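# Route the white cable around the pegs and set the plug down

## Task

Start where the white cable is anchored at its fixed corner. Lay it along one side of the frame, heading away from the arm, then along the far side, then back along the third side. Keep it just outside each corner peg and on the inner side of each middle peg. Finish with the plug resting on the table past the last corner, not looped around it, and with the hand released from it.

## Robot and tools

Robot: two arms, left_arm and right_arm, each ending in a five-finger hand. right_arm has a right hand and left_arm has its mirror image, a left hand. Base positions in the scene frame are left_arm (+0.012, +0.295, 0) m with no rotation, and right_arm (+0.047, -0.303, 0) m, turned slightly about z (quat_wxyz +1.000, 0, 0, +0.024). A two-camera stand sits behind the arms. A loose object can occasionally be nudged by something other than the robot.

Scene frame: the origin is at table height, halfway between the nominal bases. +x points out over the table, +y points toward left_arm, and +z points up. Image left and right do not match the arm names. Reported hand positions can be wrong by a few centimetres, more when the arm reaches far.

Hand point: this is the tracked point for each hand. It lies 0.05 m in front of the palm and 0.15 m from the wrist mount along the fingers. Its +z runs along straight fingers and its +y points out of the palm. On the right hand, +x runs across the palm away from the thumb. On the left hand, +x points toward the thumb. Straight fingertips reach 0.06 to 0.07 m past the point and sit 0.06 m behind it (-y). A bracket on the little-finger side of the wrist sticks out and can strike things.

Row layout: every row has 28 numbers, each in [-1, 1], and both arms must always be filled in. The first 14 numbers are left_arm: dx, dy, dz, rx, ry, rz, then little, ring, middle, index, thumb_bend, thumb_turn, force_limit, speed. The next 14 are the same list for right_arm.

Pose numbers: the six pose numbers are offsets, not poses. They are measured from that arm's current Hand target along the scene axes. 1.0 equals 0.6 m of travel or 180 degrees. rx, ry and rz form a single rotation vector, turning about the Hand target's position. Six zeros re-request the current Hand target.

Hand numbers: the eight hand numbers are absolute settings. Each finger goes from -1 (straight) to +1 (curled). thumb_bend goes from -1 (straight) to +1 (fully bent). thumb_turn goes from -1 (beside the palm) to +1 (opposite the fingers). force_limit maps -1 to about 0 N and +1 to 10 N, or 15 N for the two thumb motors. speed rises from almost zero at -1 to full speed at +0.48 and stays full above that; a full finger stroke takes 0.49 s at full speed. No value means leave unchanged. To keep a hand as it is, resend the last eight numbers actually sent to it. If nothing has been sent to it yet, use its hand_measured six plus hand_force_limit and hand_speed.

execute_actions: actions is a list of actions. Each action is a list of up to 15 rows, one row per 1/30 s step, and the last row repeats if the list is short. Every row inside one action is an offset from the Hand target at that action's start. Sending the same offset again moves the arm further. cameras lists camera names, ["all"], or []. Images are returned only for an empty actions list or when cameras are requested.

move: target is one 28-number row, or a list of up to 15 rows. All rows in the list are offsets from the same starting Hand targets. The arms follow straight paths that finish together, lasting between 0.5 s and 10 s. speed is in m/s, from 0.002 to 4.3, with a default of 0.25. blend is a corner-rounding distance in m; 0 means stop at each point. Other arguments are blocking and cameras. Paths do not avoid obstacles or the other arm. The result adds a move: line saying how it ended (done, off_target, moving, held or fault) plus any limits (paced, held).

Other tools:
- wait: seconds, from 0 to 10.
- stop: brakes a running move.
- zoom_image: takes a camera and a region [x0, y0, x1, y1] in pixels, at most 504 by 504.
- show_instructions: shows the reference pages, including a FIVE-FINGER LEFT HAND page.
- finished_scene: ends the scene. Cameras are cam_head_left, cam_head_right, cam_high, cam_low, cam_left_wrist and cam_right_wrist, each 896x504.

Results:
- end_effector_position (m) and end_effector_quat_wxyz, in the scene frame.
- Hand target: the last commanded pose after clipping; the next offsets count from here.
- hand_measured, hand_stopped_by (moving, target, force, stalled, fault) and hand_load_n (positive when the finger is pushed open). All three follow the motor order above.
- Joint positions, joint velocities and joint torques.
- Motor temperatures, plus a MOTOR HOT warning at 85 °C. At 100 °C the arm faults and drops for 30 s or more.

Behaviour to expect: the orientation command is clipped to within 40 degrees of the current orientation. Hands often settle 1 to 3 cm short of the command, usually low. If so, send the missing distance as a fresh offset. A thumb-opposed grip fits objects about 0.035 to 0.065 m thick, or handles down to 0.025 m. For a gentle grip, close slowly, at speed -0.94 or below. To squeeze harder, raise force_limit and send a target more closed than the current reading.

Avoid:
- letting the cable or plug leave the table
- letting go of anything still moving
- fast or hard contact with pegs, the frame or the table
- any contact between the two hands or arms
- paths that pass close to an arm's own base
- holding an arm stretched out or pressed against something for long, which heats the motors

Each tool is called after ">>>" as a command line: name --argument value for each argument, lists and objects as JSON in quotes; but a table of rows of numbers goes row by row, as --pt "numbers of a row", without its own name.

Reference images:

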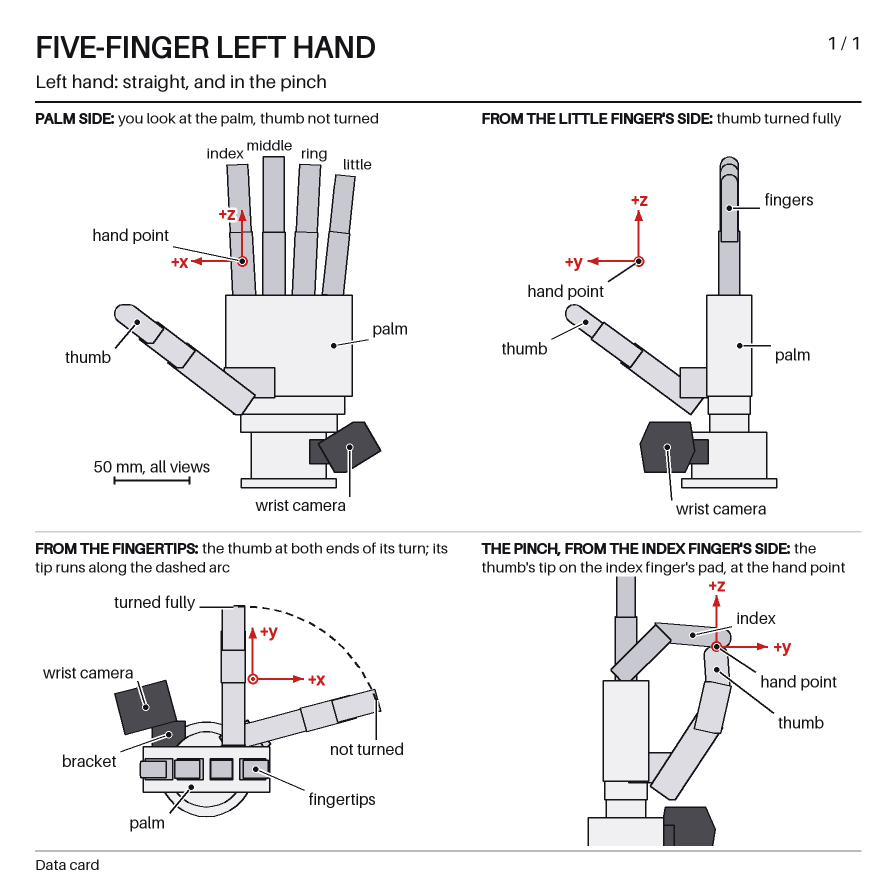

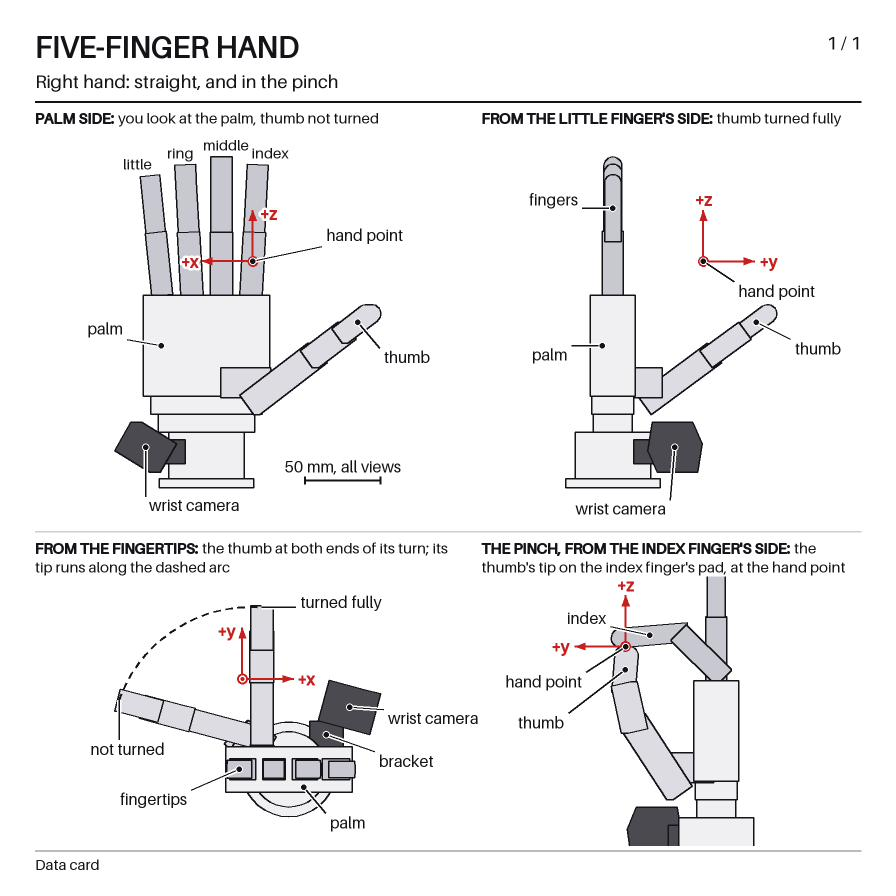

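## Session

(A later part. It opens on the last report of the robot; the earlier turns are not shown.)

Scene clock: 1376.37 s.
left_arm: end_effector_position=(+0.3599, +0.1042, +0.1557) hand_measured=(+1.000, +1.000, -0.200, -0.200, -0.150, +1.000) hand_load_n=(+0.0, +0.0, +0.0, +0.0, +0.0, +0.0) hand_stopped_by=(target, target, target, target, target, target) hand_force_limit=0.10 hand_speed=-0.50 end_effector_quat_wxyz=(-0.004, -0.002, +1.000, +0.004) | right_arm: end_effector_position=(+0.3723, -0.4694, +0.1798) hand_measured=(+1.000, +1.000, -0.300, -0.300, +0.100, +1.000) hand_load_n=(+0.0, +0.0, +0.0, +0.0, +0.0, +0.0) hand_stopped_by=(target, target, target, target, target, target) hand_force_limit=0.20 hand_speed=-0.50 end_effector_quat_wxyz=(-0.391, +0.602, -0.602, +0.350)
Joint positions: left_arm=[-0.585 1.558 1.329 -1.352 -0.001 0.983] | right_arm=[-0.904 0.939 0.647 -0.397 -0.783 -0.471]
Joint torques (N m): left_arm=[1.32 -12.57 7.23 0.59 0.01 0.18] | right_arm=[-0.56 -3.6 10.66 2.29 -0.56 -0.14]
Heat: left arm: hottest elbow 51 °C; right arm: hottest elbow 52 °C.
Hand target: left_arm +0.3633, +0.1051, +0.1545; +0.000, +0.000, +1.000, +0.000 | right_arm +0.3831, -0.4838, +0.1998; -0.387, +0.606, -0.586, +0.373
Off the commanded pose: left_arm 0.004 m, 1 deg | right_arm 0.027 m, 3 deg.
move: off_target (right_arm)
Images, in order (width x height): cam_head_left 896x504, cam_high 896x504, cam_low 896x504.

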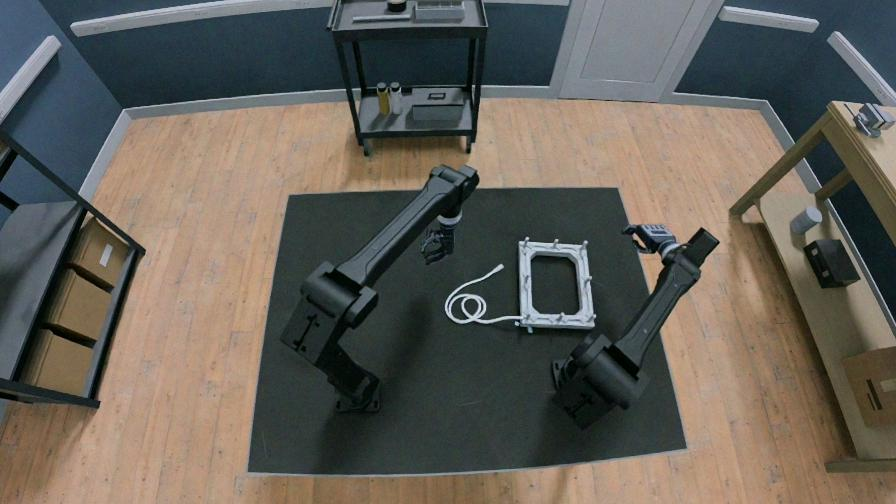

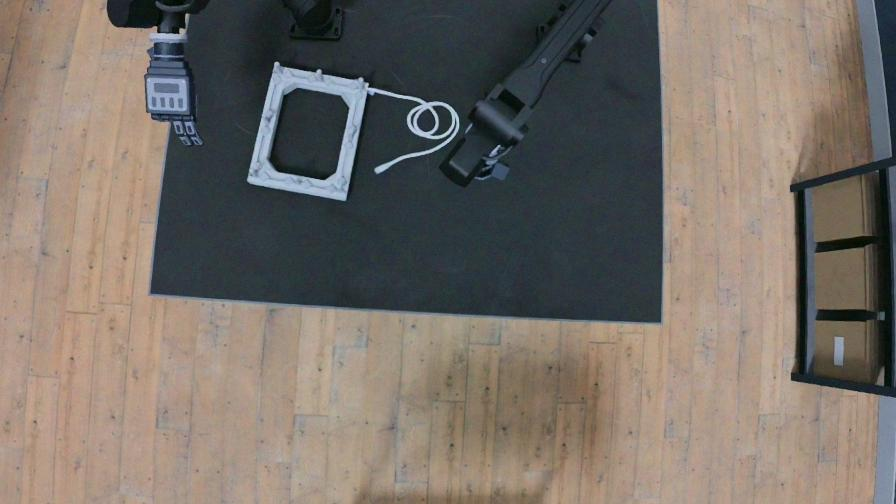

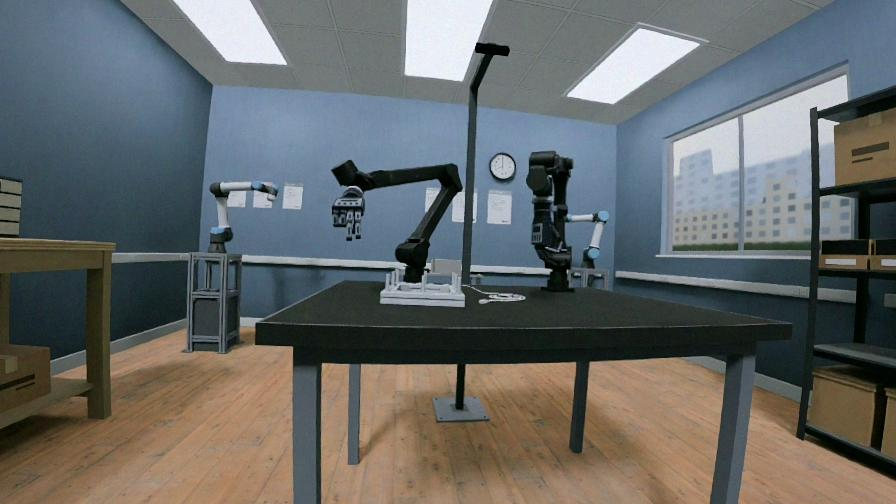

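>>> move --pt "0.0 0.0 0.0 0 0 0 1 1 1 -1 -1 -1 0.1 -0.3 0 0 0 0 0 0 1 1 -0.3 -0.3 0.1 1 0.2 -0.5" --pt "0.08 -0.35 0.0 0 0 0 1 1 1 -1 -1 -1 0.1 -0.5 0 0 0 0 0 0 1 1 -0.3 -0.3 0.1 1 0.2 -0.5" --pt "0.08 -0.35 -0.135 0 0 0 1 1 1 -1 -1 -1 0.1 -0.5 0 0 0 0 0 0 1 1 -0.3 -0.3 0.1 1 0.2 -0.5" --pt "0.08 -0.24 -0.14 0 0 0 1 1 1 -1 -1 -1 0.1 -0.5 0 0 0 0 0 0 1 1 -0.3 -0.3 0.1 1 0.2 -0.5" --speed '[0.2,0.2,0.15,0.08]' --cameras '["cam_head_left","cam_high","cam_low"]'

>>> zoom_image --camera "cam_head_left" --region '[430, 230, 570, 340]'

>>> zoom_image --camera "cam_low" --region '[430, 250, 530, 310]'

Scene clock: 1397.67 s.
left_arm: end_effector_position=(+0.4066, -0.0422, +0.0723) hand_measured=(+1.000, +1.000, +1.000, -1.000, -1.000, -1.000) hand_load_n=(+0.0, +0.0, +0.0, +0.0, -0.5, +0.0) hand_stopped_by=(target, target, target, target, target, target) hand_force_limit=0.10 hand_speed=-0.50 end_effector_quat_wxyz=(-0.004, -0.002, +1.000, +0.002) | right_arm: end_effector_position=(+0.3723, -0.4694, +0.1798) hand_measured=(+1.000, +1.000, -0.300, -0.300, +0.100, +1.000) hand_load_n=(+0.0, +0.0, +0.0, +0.0, +0.0, +0.0) hand_stopped_by=(target, target, target, target, target, target) hand_force_limit=0.20 hand_speed=-0.50 end_effector_quat_wxyz=(-0.391, +0.602, -0.602, +0.350)
Joint positions: left_arm=[-0.75 1.938 1.62 -1.261 0.002 0.817] | right_arm=[-0.904 0.939 0.647 -0.397 -0.783 -0.471]
Joint torques (N m): left_arm=[1.55 -17.96 6.83 0.54 -0.12 0.18] | right_arm=[0.21 -3.49 10.71 2.02 -0.51 -0.29]
Heat: left arm: hottest elbow 51 °C; right arm: hottest elbow 53 °C.
Hand target: left_arm +0.4113, -0.0390, +0.0704; +0.000, +0.000, +1.000, +0.000 | right_arm +0.3831, -0.4838, +0.1998; -0.387, +0.606, -0.586, +0.373
Off the commanded pose: left_arm 0.006 m, 1 deg | right_arm 0.027 m, 3 deg.
move: off_target (right_arm)
Images, in order (width x height): cam_head_left 896x504, cam_high 896x504, cam_low 896x504.

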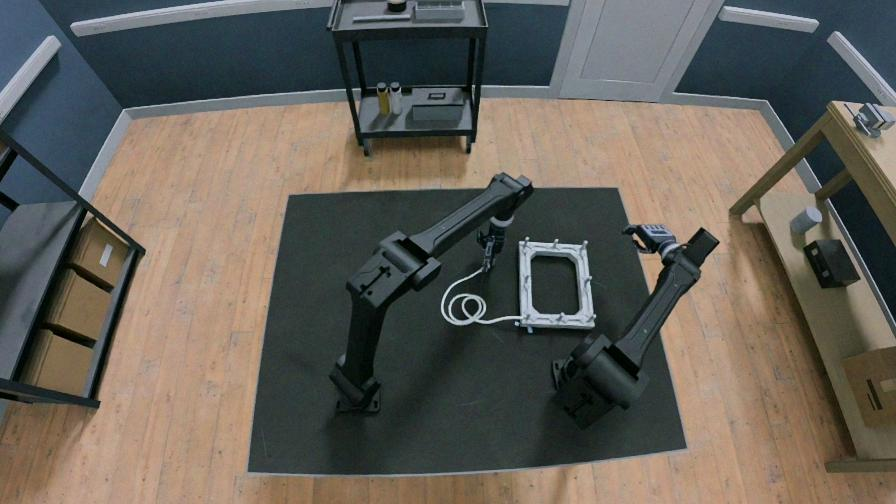

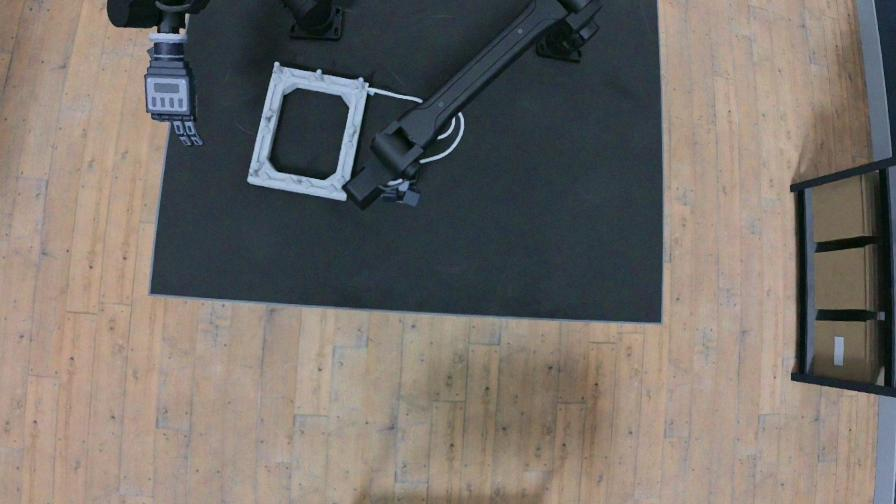

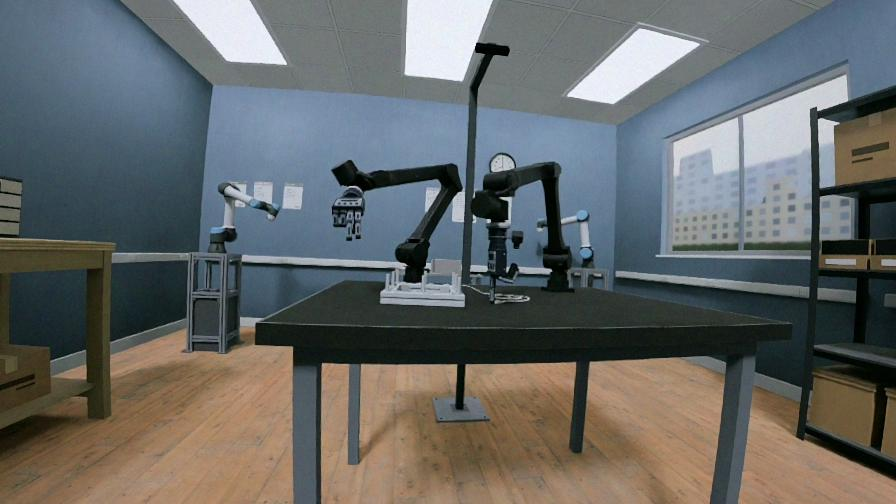

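Scaled by 3.600 from the camera's 896x504 image, which has a finer 1280x720 frame.

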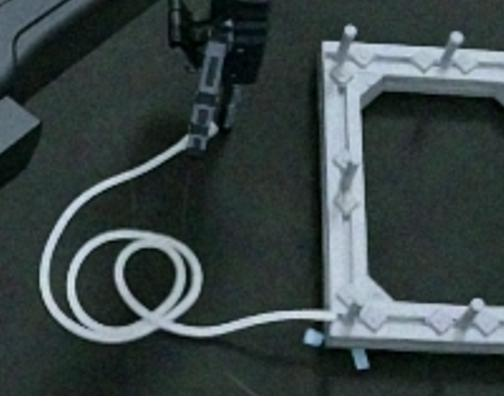

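Scaled by 5.040 from the camera's 896x504 image, which has a finer 1280x720 frame.

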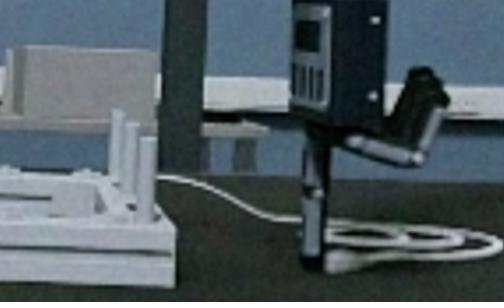

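>>> move --pt "0.0 0.07 0.0 0 0 0 1 1 1 -1 -1 -1 0.1 -0.3 0 0 0 0 0 0 1 1 -0.3 -0.3 0.1 1 0.2 -0.5" --pt "0.03 0.0 0.15 0 0 0 1 1 1 -1 -1 -1 0.1 -0.5 0 0 0 0 0 0 1 1 -0.3 -0.3 0.1 1 0.2 -0.5" --pt "0.03 0.25 0.15 0 0 0 1 1 -0.2 -0.2 -0.15 1 0.1 -0.5 0 0 0 0 0 0 1 1 -0.3 -0.3 0.1 1 0.2 -0.5" --speed '[0.08,0.15,0.2]' --cameras '["cam_head_left","cam_high"]'

>>> zoom_image --camera "cam_head_left" --region '[430, 230, 570, 340]'

>>> zoom_image --camera "cam_high" --region '[340, 100, 480, 210]'

Scene clock: 1410.47 s.
left_arm: end_effector_position=(+0.4265, +0.1103, +0.1607) hand_measured=(+1.000, +1.000, -0.200, -0.200, -0.150, +1.000) hand_load_n=(+0.0, +0.0, +0.0, +0.0, +0.0, +0.0) hand_stopped_by=(target, target, target, target, target, target) hand_force_limit=0.10 hand_speed=-0.50 end_effector_quat_wxyz=(-0.005, -0.003, +1.000, +0.004) | right_arm: end_effector_position=(+0.3723, -0.4694, +0.1798) hand_measured=(+1.000, +1.000, -0.300, -0.300, +0.100, +1.000) hand_load_n=(+0.0, +0.5, +0.0, +0.0, +0.0, +0.0) hand_stopped_by=(target, target, target, target, target, target) hand_force_limit=0.20 hand_speed=-0.50 end_effector_quat_wxyz=(-0.391, +0.602, -0.602, +0.350)
Joint positions: left_arm=[-0.503 1.694 1.51 -1.399 -0.002 1.064] | right_arm=[-0.904 0.939 0.647 -0.397 -0.783 -0.471]
Joint torques (N m): left_arm=[1.2 -14.97 7.28 0.55 0.02 0.17] | right_arm=[-0.5 -3.25 10.97 2.29 -0.49 -0.21]
Heat: left arm: hottest elbow 51 °C; right arm: hottest elbow 53 °C.
Hand target: left_arm +0.4293, +0.1110, +0.1605; +0.000, +0.000, +1.000, +0.000 | right_arm +0.3831, -0.4838, +0.1998; -0.387, +0.606, -0.586, +0.373
Off the commanded pose: left_arm 0.003 m, 1 deg | right_arm 0.027 m, 3 deg.
move: off_target (right_arm); target 2's new numbers were sent with left_arm's hand 0.011 m and 1 deg from that target
Images, in order (width x height): cam_head_left 896x504, cam_high 896x504.

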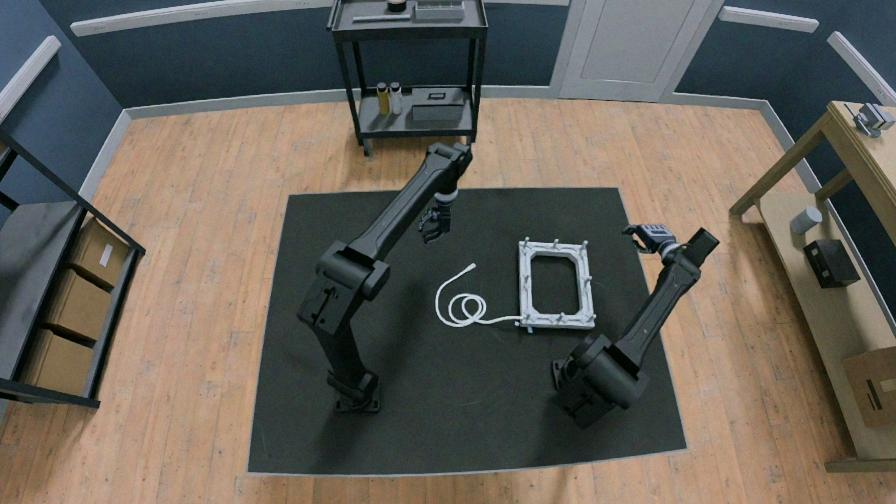

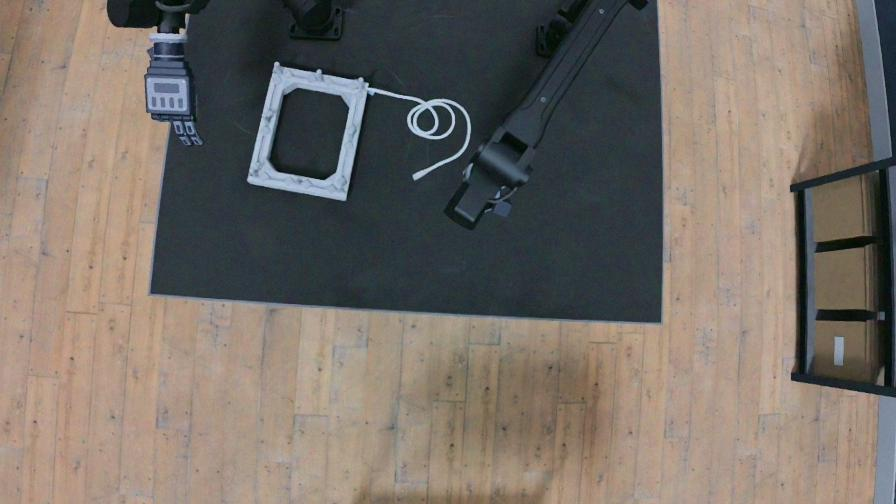

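Scaled by 3.600 from the camera's 896x504 image, which has a finer 1280x720 frame.

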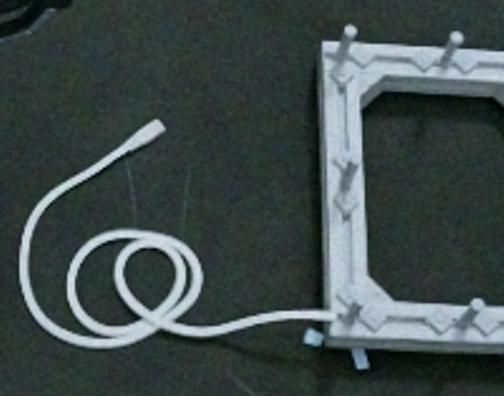

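Scaled by 3.600 from the camera's 896x504 image, which has a finer 1280x720 frame.

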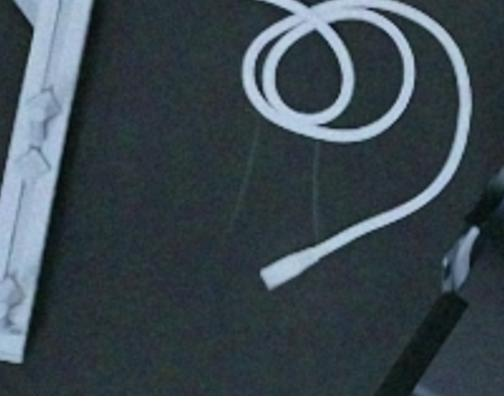

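>>> move --pt "0.0 0.0 0.0 0 0 0 1 1 1 -1 -1 -1 0.1 -0.3 0 0 0 0 0 0 1 1 -0.3 -0.3 0.1 1 0.2 -0.5" --pt "-0.048 -0.195 0.0 0 0 0 1 1 1 -1 -1 -1 0.1 -0.5 0 0 0 0 0 0 1 1 -0.3 -0.3 0.1 1 0.2 -0.5" --pt "-0.048 -0.195 -0.15 0 0 0 1 1 1 -1 -1 -1 0.1 -0.5 0 0 0 0 0 0 1 1 -0.3 -0.3 0.1 1 0.2 -0.5" --pt "-0.048 -0.02 -0.15 0 0 0 1 1 1 -1 -1 -1 0.1 -0.5 0 0 0 0 0 0 1 1 -0.3 -0.3 0.1 1 0.2 -0.5" --pt "-0.048 0.05 0.0 0 0 0 1 1 1 -1 -1 -1 0.1 -0.5 0 0 0 0 0 0 1 1 -0.3 -0.3 0.1 1 0.2 -0.5" --pt "-0.2 0.4 0.0 0 0 0 1 1 1 -1 -1 -1 0.1 -0.5 0 0 0 0 0 0 1 1 -0.3 -0.3 0.1 1 0.2 -0.5" --speed '[0.2,0.2,0.2,0.1,0.2,0.25]' --cameras '["cam_head_left","cam_high"]'

>>> zoom_image --camera "cam_head_left" --region '[400, 230, 540, 340]'

>>> zoom_image --camera "cam_high" --region '[360, 80, 500, 200]'

Scene clock: 1445.90 s.
left_arm: end_effector_position=(+0.3128, +0.3478, +0.1610) hand_measured=(+1.000, +1.000, +1.000, -1.000, -1.000, -1.000) hand_load_n=(+0.0, +0.0, +0.0, +0.0, +0.0, +0.0) hand_stopped_by=(target, target, target, target, target, target) hand_force_limit=0.10 hand_speed=-0.50 end_effector_quat_wxyz=(+0.005, -0.001, +1.000, +0.001) | right_arm: end_effector_position=(+0.3723, -0.4694, +0.1798) hand_measured=(+1.000, +1.000, -0.300, -0.300, +0.100, +1.000) hand_load_n=(+0.0, +0.0, +0.0, +0.0, +0.0, +0.0) hand_stopped_by=(target, target, target, target, target, target) hand_force_limit=0.20 hand_speed=-0.50 end_effector_quat_wxyz=(-0.391, +0.602, -0.602, +0.350)
Joint positions: left_arm=[-0.022 1.22 1.008 -1.349 -0.002 1.548] | right_arm=[-0.904 0.939 0.647 -0.397 -0.783 -0.471]
Joint torques (N m): left_arm=[1.73 -7.36 7.24 -0.16 0.05 0.17] | right_arm=[-1.08 -4.54 10.74 2.14 -0.57 -0.2]
Heat: left arm: hottest elbow 52 °C; right arm: hottest elbow 54 °C.
Hand target: left_arm +0.3093, +0.3509, +0.1605; +0.000, +0.000, +1.000, +0.000 | right_arm +0.3831, -0.4838, +0.1998; -0.387, +0.606, -0.586, +0.373
Off the commanded pose: left_arm 0.005 m, 1 deg | right_arm 0.027 m, 3 deg.
move: off_target (right_arm); target 2's new numbers were sent with left_arm's hand 0.011 m and 1 deg from that target
Images, in order (width x height): cam_head_left 896x504, cam_high 896x504.

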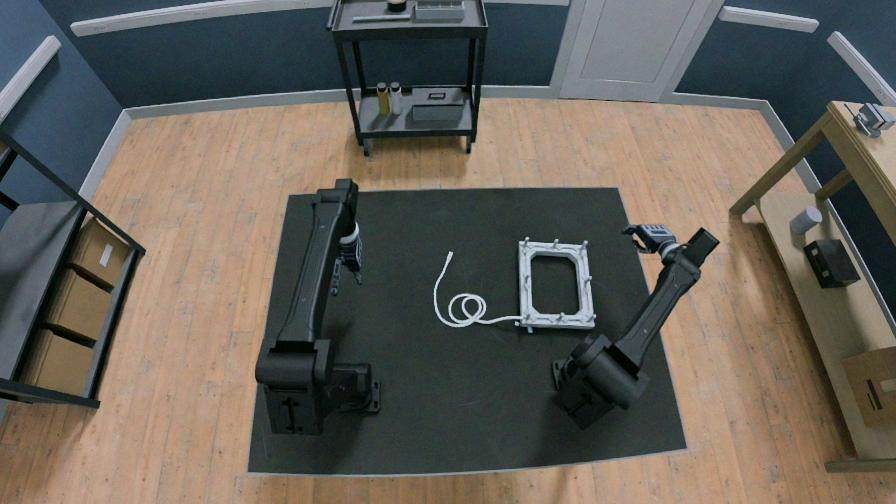

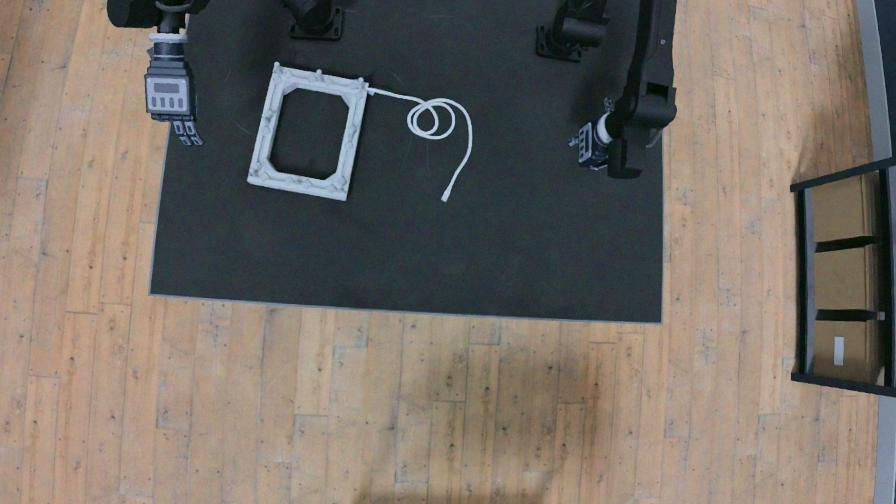

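Scaled by 3.600 from the camera's 896x504 image, which has a finer 1280x720 frame.

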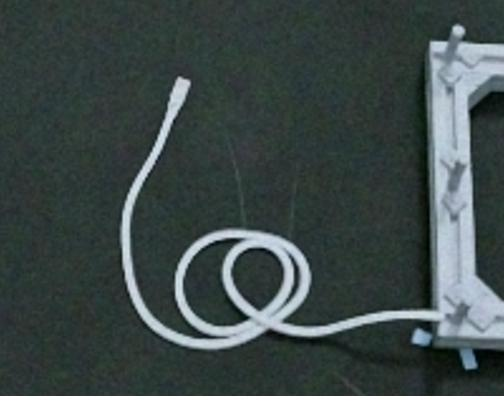

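Scaled by 3.600 from the camera's 896x504 image, which has a finer 1280x720 frame.

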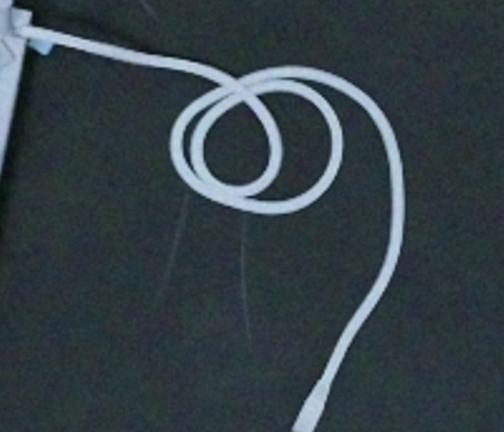

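>>> move --pt "0.2 -0.476 0.0 0 0 0 1 1 1 -1 -1 -1 0.1 -0.5 0 0 0 0 0 0 1 1 -0.3 -0.3 0.1 1 0.2 -0.5" --pt "0.2 -0.476 -0.15 0 0 0 1 1 1 -1 -1 -1 0.1 -0.5 0 0 0 0 0 0 1 1 -0.3 -0.3 0.1 1 0.2 -0.5" --pt "0.18 -0.31 -0.15 0 0 0 1 1 1 -1 -1 -1 0.1 -0.5 0 0 0 0 0 0 1 1 -0.3 -0.3 0.1 1 0.2 -0.5" --pt "0.18 -0.25 0.0 0 0 0 1 1 1 -1 -1 -1 0.1 -0.5 0 0 0 0 0 0 1 1 -0.3 -0.3 0.1 1 0.2 -0.5" --pt "-0.1 0.2 0.1 0 0 0 1 1 1 -1 -1 -1 0.1 -0.5 0 0 0 0 0 0 1 1 -0.3 -0.3 0.1 1 0.2 -0.5" --speed '[0.25,0.2,0.1,0.2,0.25]' --cameras '["cam_head_left","cam_high"]'

>>> zoom_image --camera "cam_head_left" --region '[400, 230, 540, 340]'

>>> zoom_image --camera "cam_high" --region '[360, 80, 500, 220]'

Scene clock: 1495.00 s.
left_arm: end_effector_position=(+0.2505, +0.4689, +0.2184) hand_measured=(+1.000, +1.000, +1.000, -1.000, -1.000, -1.000) hand_load_n=(+0.0, +0.0, +0.0, +0.0, +0.0, +0.0) hand_stopped_by=(target, target, target, target, target, target) hand_force_limit=0.10 hand_speed=-0.50 end_effector_quat_wxyz=(+0.002, -0.001, +1.000, +0.002) | right_arm: end_effector_position=(+0.3723, -0.4694, +0.1798) hand_measured=(+1.000, +1.000, -0.300, -0.300, +0.100, +1.000) hand_load_n=(+0.0, +0.0, +0.0, +0.0, +0.0, +0.0) hand_stopped_by=(target, target, target, target, target, target) hand_force_limit=0.20 hand_speed=-0.50 end_effector_quat_wxyz=(-0.391, +0.602, -0.602, +0.350)
Joint positions: left_arm=[0.399 1.096 1.065 -1.534 -0.002 1.969] | right_arm=[-0.904 0.939 0.647 -0.397 -0.783 -0.471]
Joint torques (N m): left_arm=[1.73 -5.25 8.24 -0.25 0.05 0.23] | right_arm=[0.26 -3.6 10.59 2.03 -0.49 -0.22]
Heat: left arm: hottest elbow 50 °C; right arm: hottest elbow 54 °C.
Hand target: left_arm +0.2492, +0.4710, +0.2205; +0.000, +0.000, +1.000, +0.000 | right_arm +0.3831, -0.4838, +0.1998; -0.387, +0.606, -0.586, +0.373
Off the commanded pose: left_arm 0.003 m, 0 deg | right_arm 0.027 m, 3 deg.
move: off_target (right_arm)
Images, in order (width x height): cam_head_left 896x504, cam_high 896x504.

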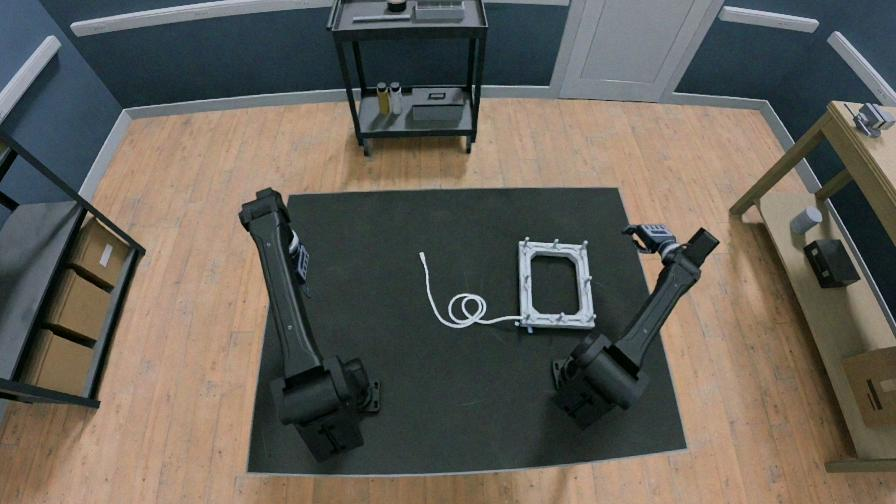

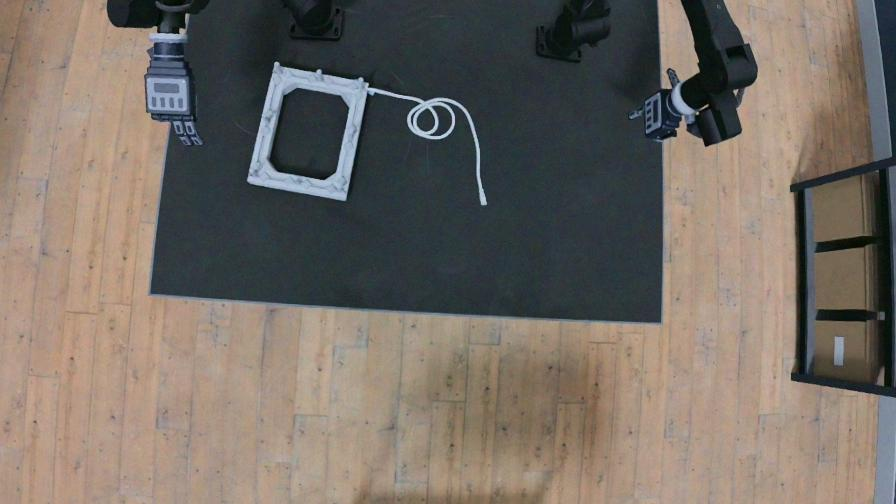

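Scaled by 3.600 from the camera's 896x504 image, which has a finer 1280x720 frame.

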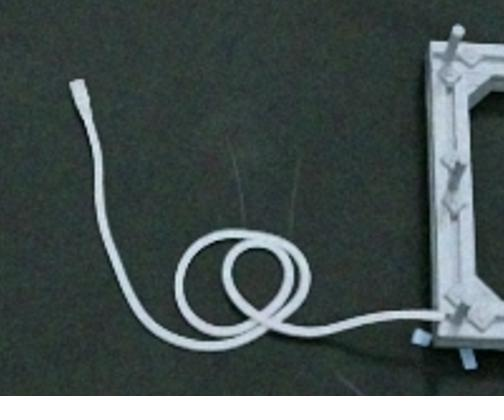

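Scaled by 3.600 from the camera's 896x504 image, which has a finer 1280x720 frame.

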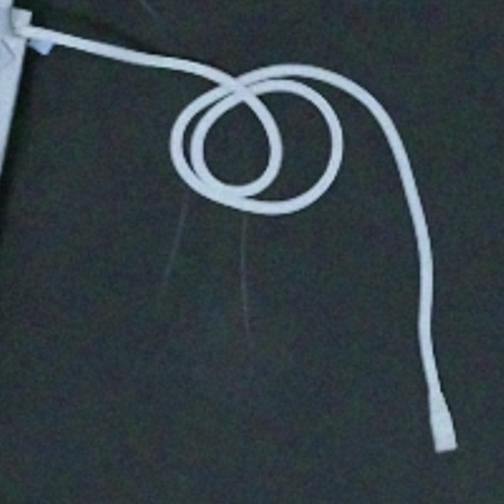

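>>> execute_actions --actions '[]' --cameras '["cam_head_left", "cam_low", "cam_high"]'

>>> zoom_image --camera "cam_head_left" --region '[330, 190, 582, 332]'

Scene clock: 1562.27 s.
left_arm: end_effector_position=(+0.2506, +0.4689, +0.2184) hand_measured=(+1.000, +1.000, +1.000, -1.000, -1.000, -1.000) hand_load_n=(+0.5, +0.0, +0.0, +0.0, +0.0, +0.0) hand_stopped_by=(target, target, target, target, target, target) hand_force_limit=0.10 hand_speed=-0.50 end_effector_quat_wxyz=(+0.002, -0.001, +1.000, +0.002) | right_arm: end_effector_position=(+0.3723, -0.4694, +0.1798) hand_measured=(+1.000, +1.000, -0.300, -0.300, +0.100, +1.000) hand_load_n=(+0.0, +0.0, +0.0, +0.0, +0.5, +0.0) hand_stopped_by=(target, target, target, target, target, target) hand_force_limit=0.20 hand_speed=-0.50 end_effector_quat_wxyz=(-0.391, +0.602, -0.602, +0.350)
Joint positions: left_arm=[0.399 1.096 1.065 -1.534 -0.002 1.969] | right_arm=[-0.904 0.939 0.647 -0.397 -0.783 -0.471]
Joint velocities: within noise
Joint torques (N m): left_arm=[1.73 -5.25 8.24 -0.25 0.05 0.2] | right_arm=[-0.09 -3.55 10.44 2.32 -0.51 -0.18]
Motor temperatures (°C): left_arm=[30 34 51 28 28 30] | right_arm=[30 31 55 29 31 28]
Heat: left arm: hottest elbow 51 °C; right arm: hottest elbow 55 °C.
Hand target: left_arm +0.2491, +0.4710, +0.2205; +0.000, +0.000, +1.000, +0.000 | right_arm +0.3831, -0.4838, +0.1998; -0.387, +0.606, -0.586, +0.373
Off the commanded pose: left_arm 0.003 m, 0 deg | right_arm 0.027 m, 3 deg.
Images, in order (width x height): cam_head_left 896x504, cam_high 896x504, cam_low 896x504.

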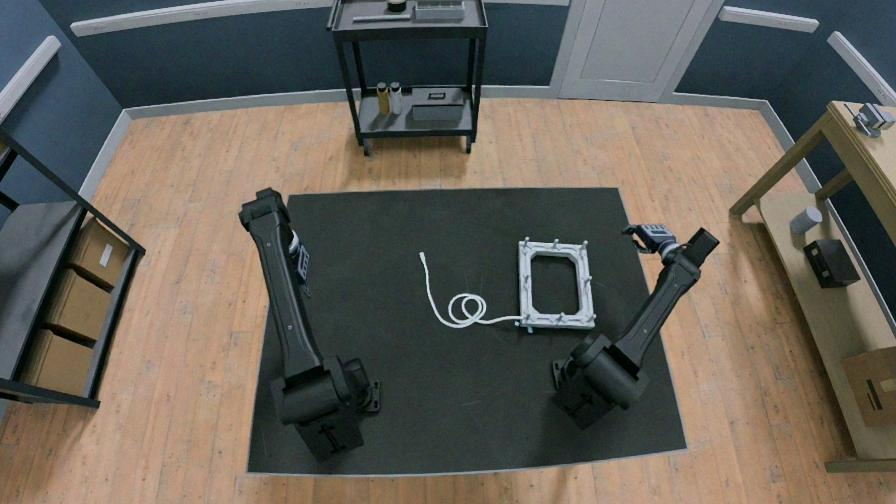

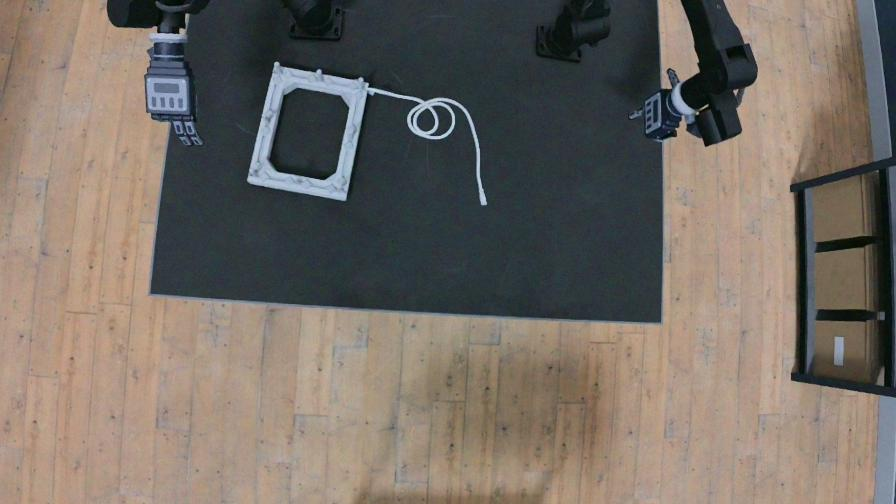

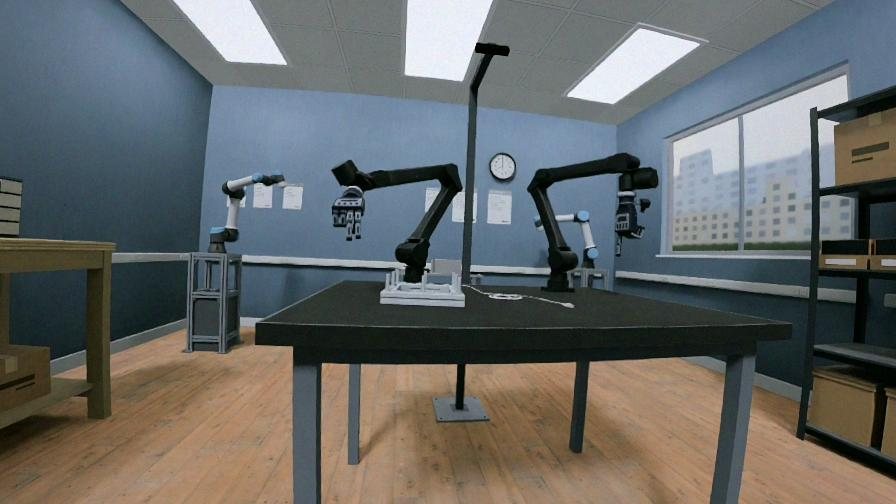

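Scaled by 2.000 from the camera's 896x504 image, which has a finer 1280x720 frame.

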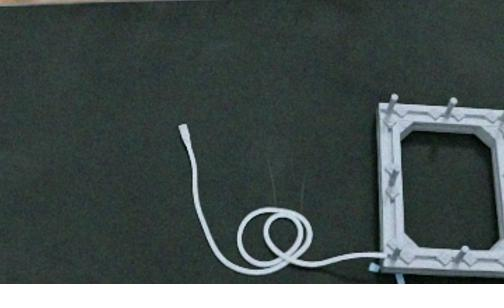

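>>> zoom_image --camera "cam_head_left" --region '[395, 235, 455, 295]'

>>> zoom_image --camera "cam_high" --region '[450, 160, 510, 220]'

Scaled by 8.400 from the camera's 896x504 image, which has a finer 1280x720 frame.

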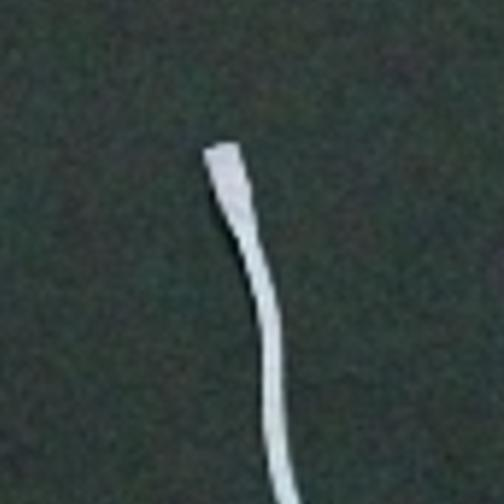

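Scaled by 8.400 from the camera's 896x504 image, which has a finer 1280x720 frame.

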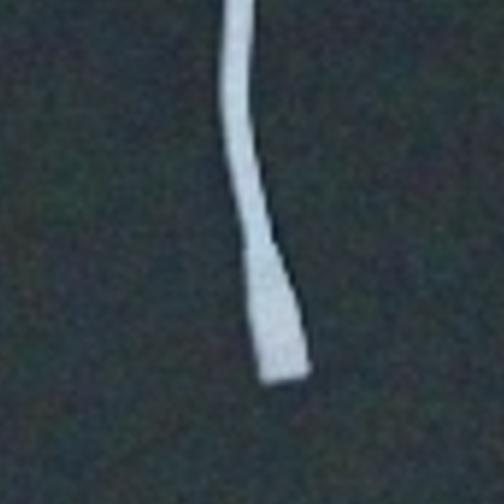

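>>> move --target '[0,0,0,0,0,0,1,1,1,-1,-1,-1,0.1,-0.5,0.0615,0.8897,0,0.0825,-0.0675,0.54,1,1,-0.2,-0.2,-0.2,1,0.1,-0.5]' --speed 0.35 --cameras '["cam_head_left","cam_right_wrist","cam_low"]'

Scene clock: 1617.13 s.
left_arm: end_effector_position=(+0.2506, +0.4689, +0.2184) hand_measured=(+1.000, +1.000, +1.000, -1.000, -1.000, -1.000) hand_load_n=(+0.0, +0.0, +0.0, +0.0, -0.5, +0.0) hand_stopped_by=(target, target, target, target, target, target) hand_force_limit=0.10 hand_speed=-0.50 end_effector_quat_wxyz=(+0.002, -0.001, +1.000, +0.002) | right_arm: end_effector_position=(+0.4090, +0.0438, +0.1922) hand_measured=(+1.000, +1.000, -0.200, -0.200, -0.200, +1.000) hand_load_n=(+0.5, +0.0, +0.0, +0.0, +0.0, +0.0) hand_stopped_by=(target, target, target, target, target, target) hand_force_limit=0.10 hand_speed=-0.50 end_effector_quat_wxyz=(-0.652, +0.754, +0.055, -0.064)
Joint positions: left_arm=[0.399 1.096 1.065 -1.534 -0.002 1.97] | right_arm=[0.335 1.511 0.984 -0.071 -1.315 -0.557]
Joint torques (N m): left_arm=[1.73 -5.25 8.25 -0.24 0.05 0.2] | right_arm=[-0.38 -10.99 9.59 1.1 -0.58 -0.13]
Motor temperatures (°C): left_arm=[30 34 51 28 28 30] | right_arm=[30 31 55 29 31 28]
Heat: left arm: hottest elbow 51 °C; right arm: hottest elbow 55 °C.
Hand target: left_arm +0.2492, +0.4710, +0.2205; +0.000, +0.000, +1.000, +0.000 | right_arm +0.4200, +0.0500, +0.1998; -0.653, +0.752, +0.065, -0.057
Off the commanded pose: left_arm 0.003 m, 0 deg | right_arm 0.015 m, 1 deg.
move: off_target (right_arm)
Images, in order (width x height): cam_head_left 896x504, cam_low 896x504, cam_right_wrist 896x504.

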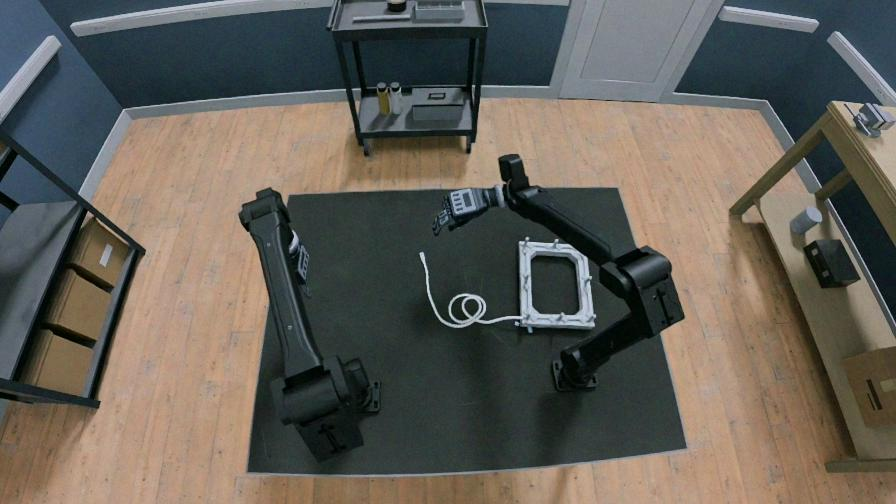

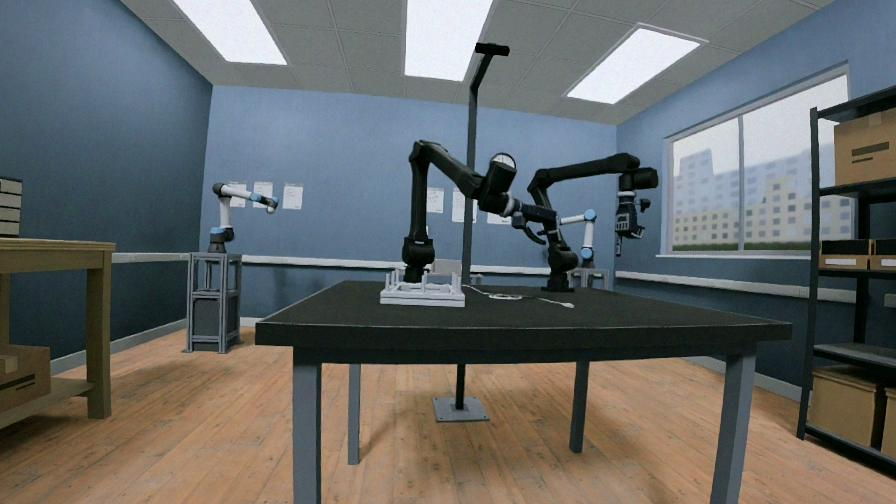

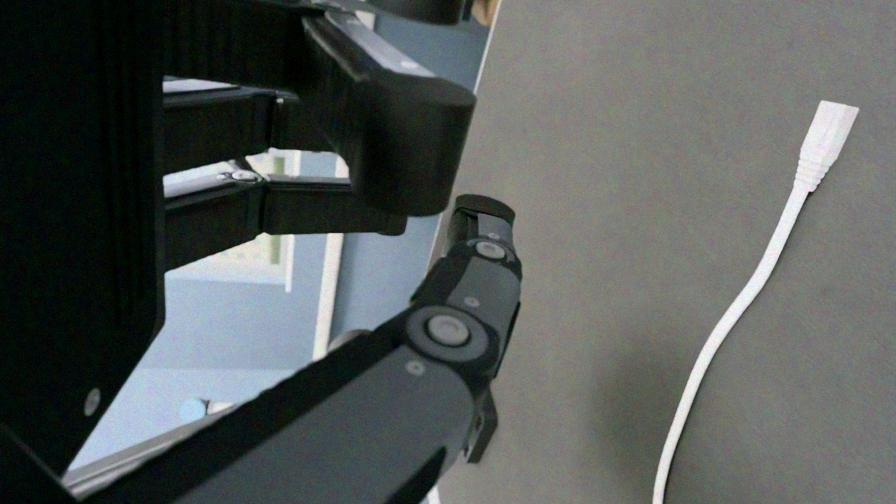

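>>> move --target '[0,0,0,0,0,0,1,1,1,-1,-1,-1,0.1,-0.5,0.0142,0.1223,-0.1997,0,0,0,1,1,-0.2,-0.2,-0.2,1,0.1,-0.5]' --speed 0.2 --cameras '["cam_head_left","cam_right_wrist","cam_high"]'

Scene clock: 1624.90 s.
left_arm: end_effector_position=(+0.2506, +0.4689, +0.2184) hand_measured=(+1.000, +1.000, +1.000, -1.000, -1.000, -1.000) hand_load_n=(+0.0, +0.0, +0.0, +0.5, +0.0, +0.0) hand_stopped_by=(target, target, target, target, target, target) hand_force_limit=0.10 hand_speed=-0.50 end_effector_quat_wxyz=(+0.002, -0.001, +1.000, +0.002) | right_arm: end_effector_position=(+0.4246, +0.1185, +0.0796) hand_measured=(+1.000, +1.000, -0.200, -0.200, -0.200, +1.000) hand_load_n=(+0.0, +0.0, +0.0, +0.0, +0.0, +0.5) hand_stopped_by=(target, target, target, target, target, target) hand_force_limit=0.10 hand_speed=-0.50 end_effector_quat_wxyz=(-0.651, +0.754, +0.064, -0.059)
Joint positions: left_arm=[0.399 1.096 1.065 -1.534 -0.002 1.97] | right_arm=[0.462 1.819 0.984 0.414 -1.206 -0.391]
Joint torques (N m): left_arm=[1.73 -5.25 8.24 -0.25 0.06 0.2] | right_arm=[0.79 -13.92 6.45 2.37 -0.31 0.02]
Motor temperatures (°C): left_arm=[30 34 51 28 28 30] | right_arm=[30 31 55 29 31 28]
Heat: left arm: hottest elbow 51 °C; right arm: hottest elbow 55 °C.
Hand target: left_arm +0.2492, +0.4710, +0.2205; +0.000, +0.000, +1.000, +0.000 | right_arm +0.4285, +0.1234, +0.0799; -0.653, +0.752, +0.065, -0.057
Off the commanded pose: left_arm 0.003 m, 0 deg | right_arm 0.006 m, 0 deg.
move: done
Images, in order (width x height): cam_head_left 896x504, cam_high 896x504, cam_right_wrist 896x504.

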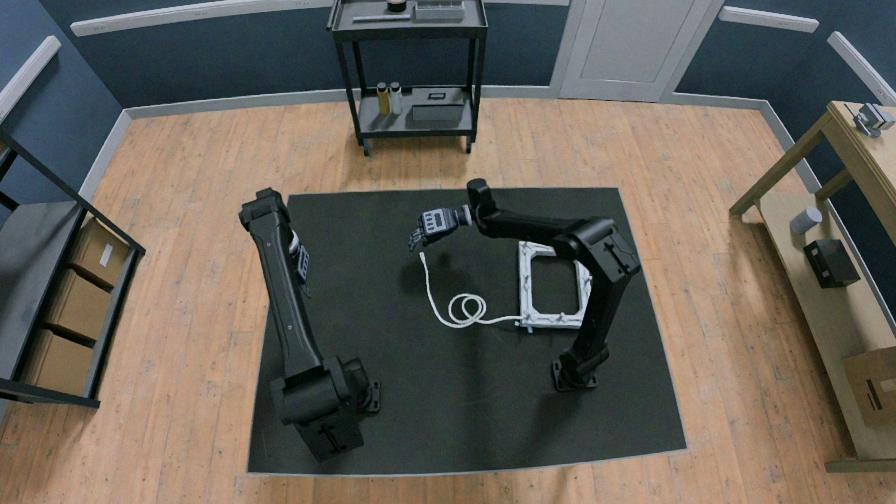

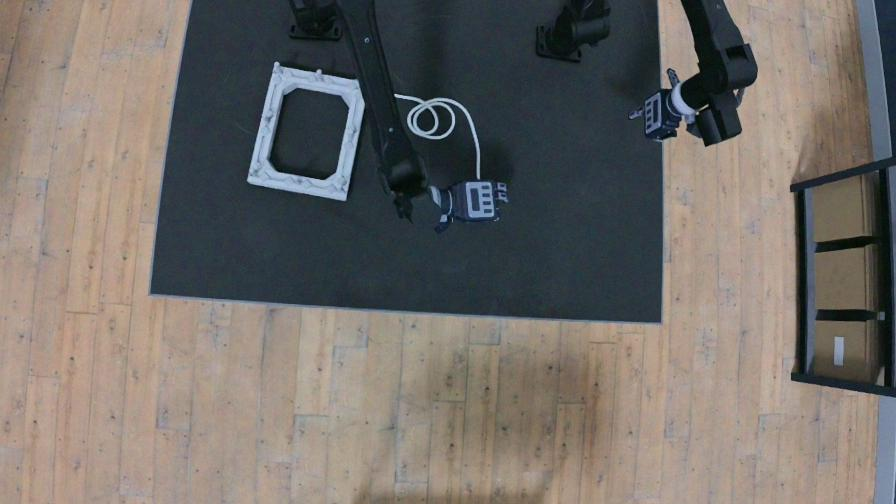

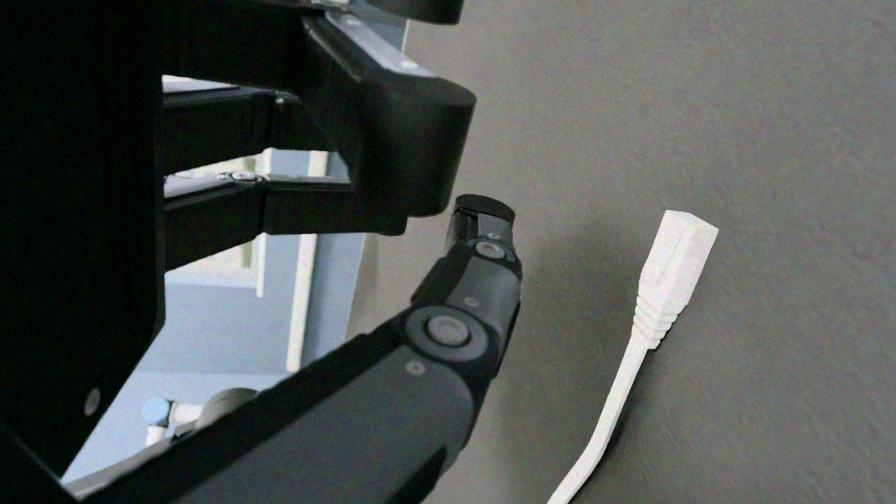

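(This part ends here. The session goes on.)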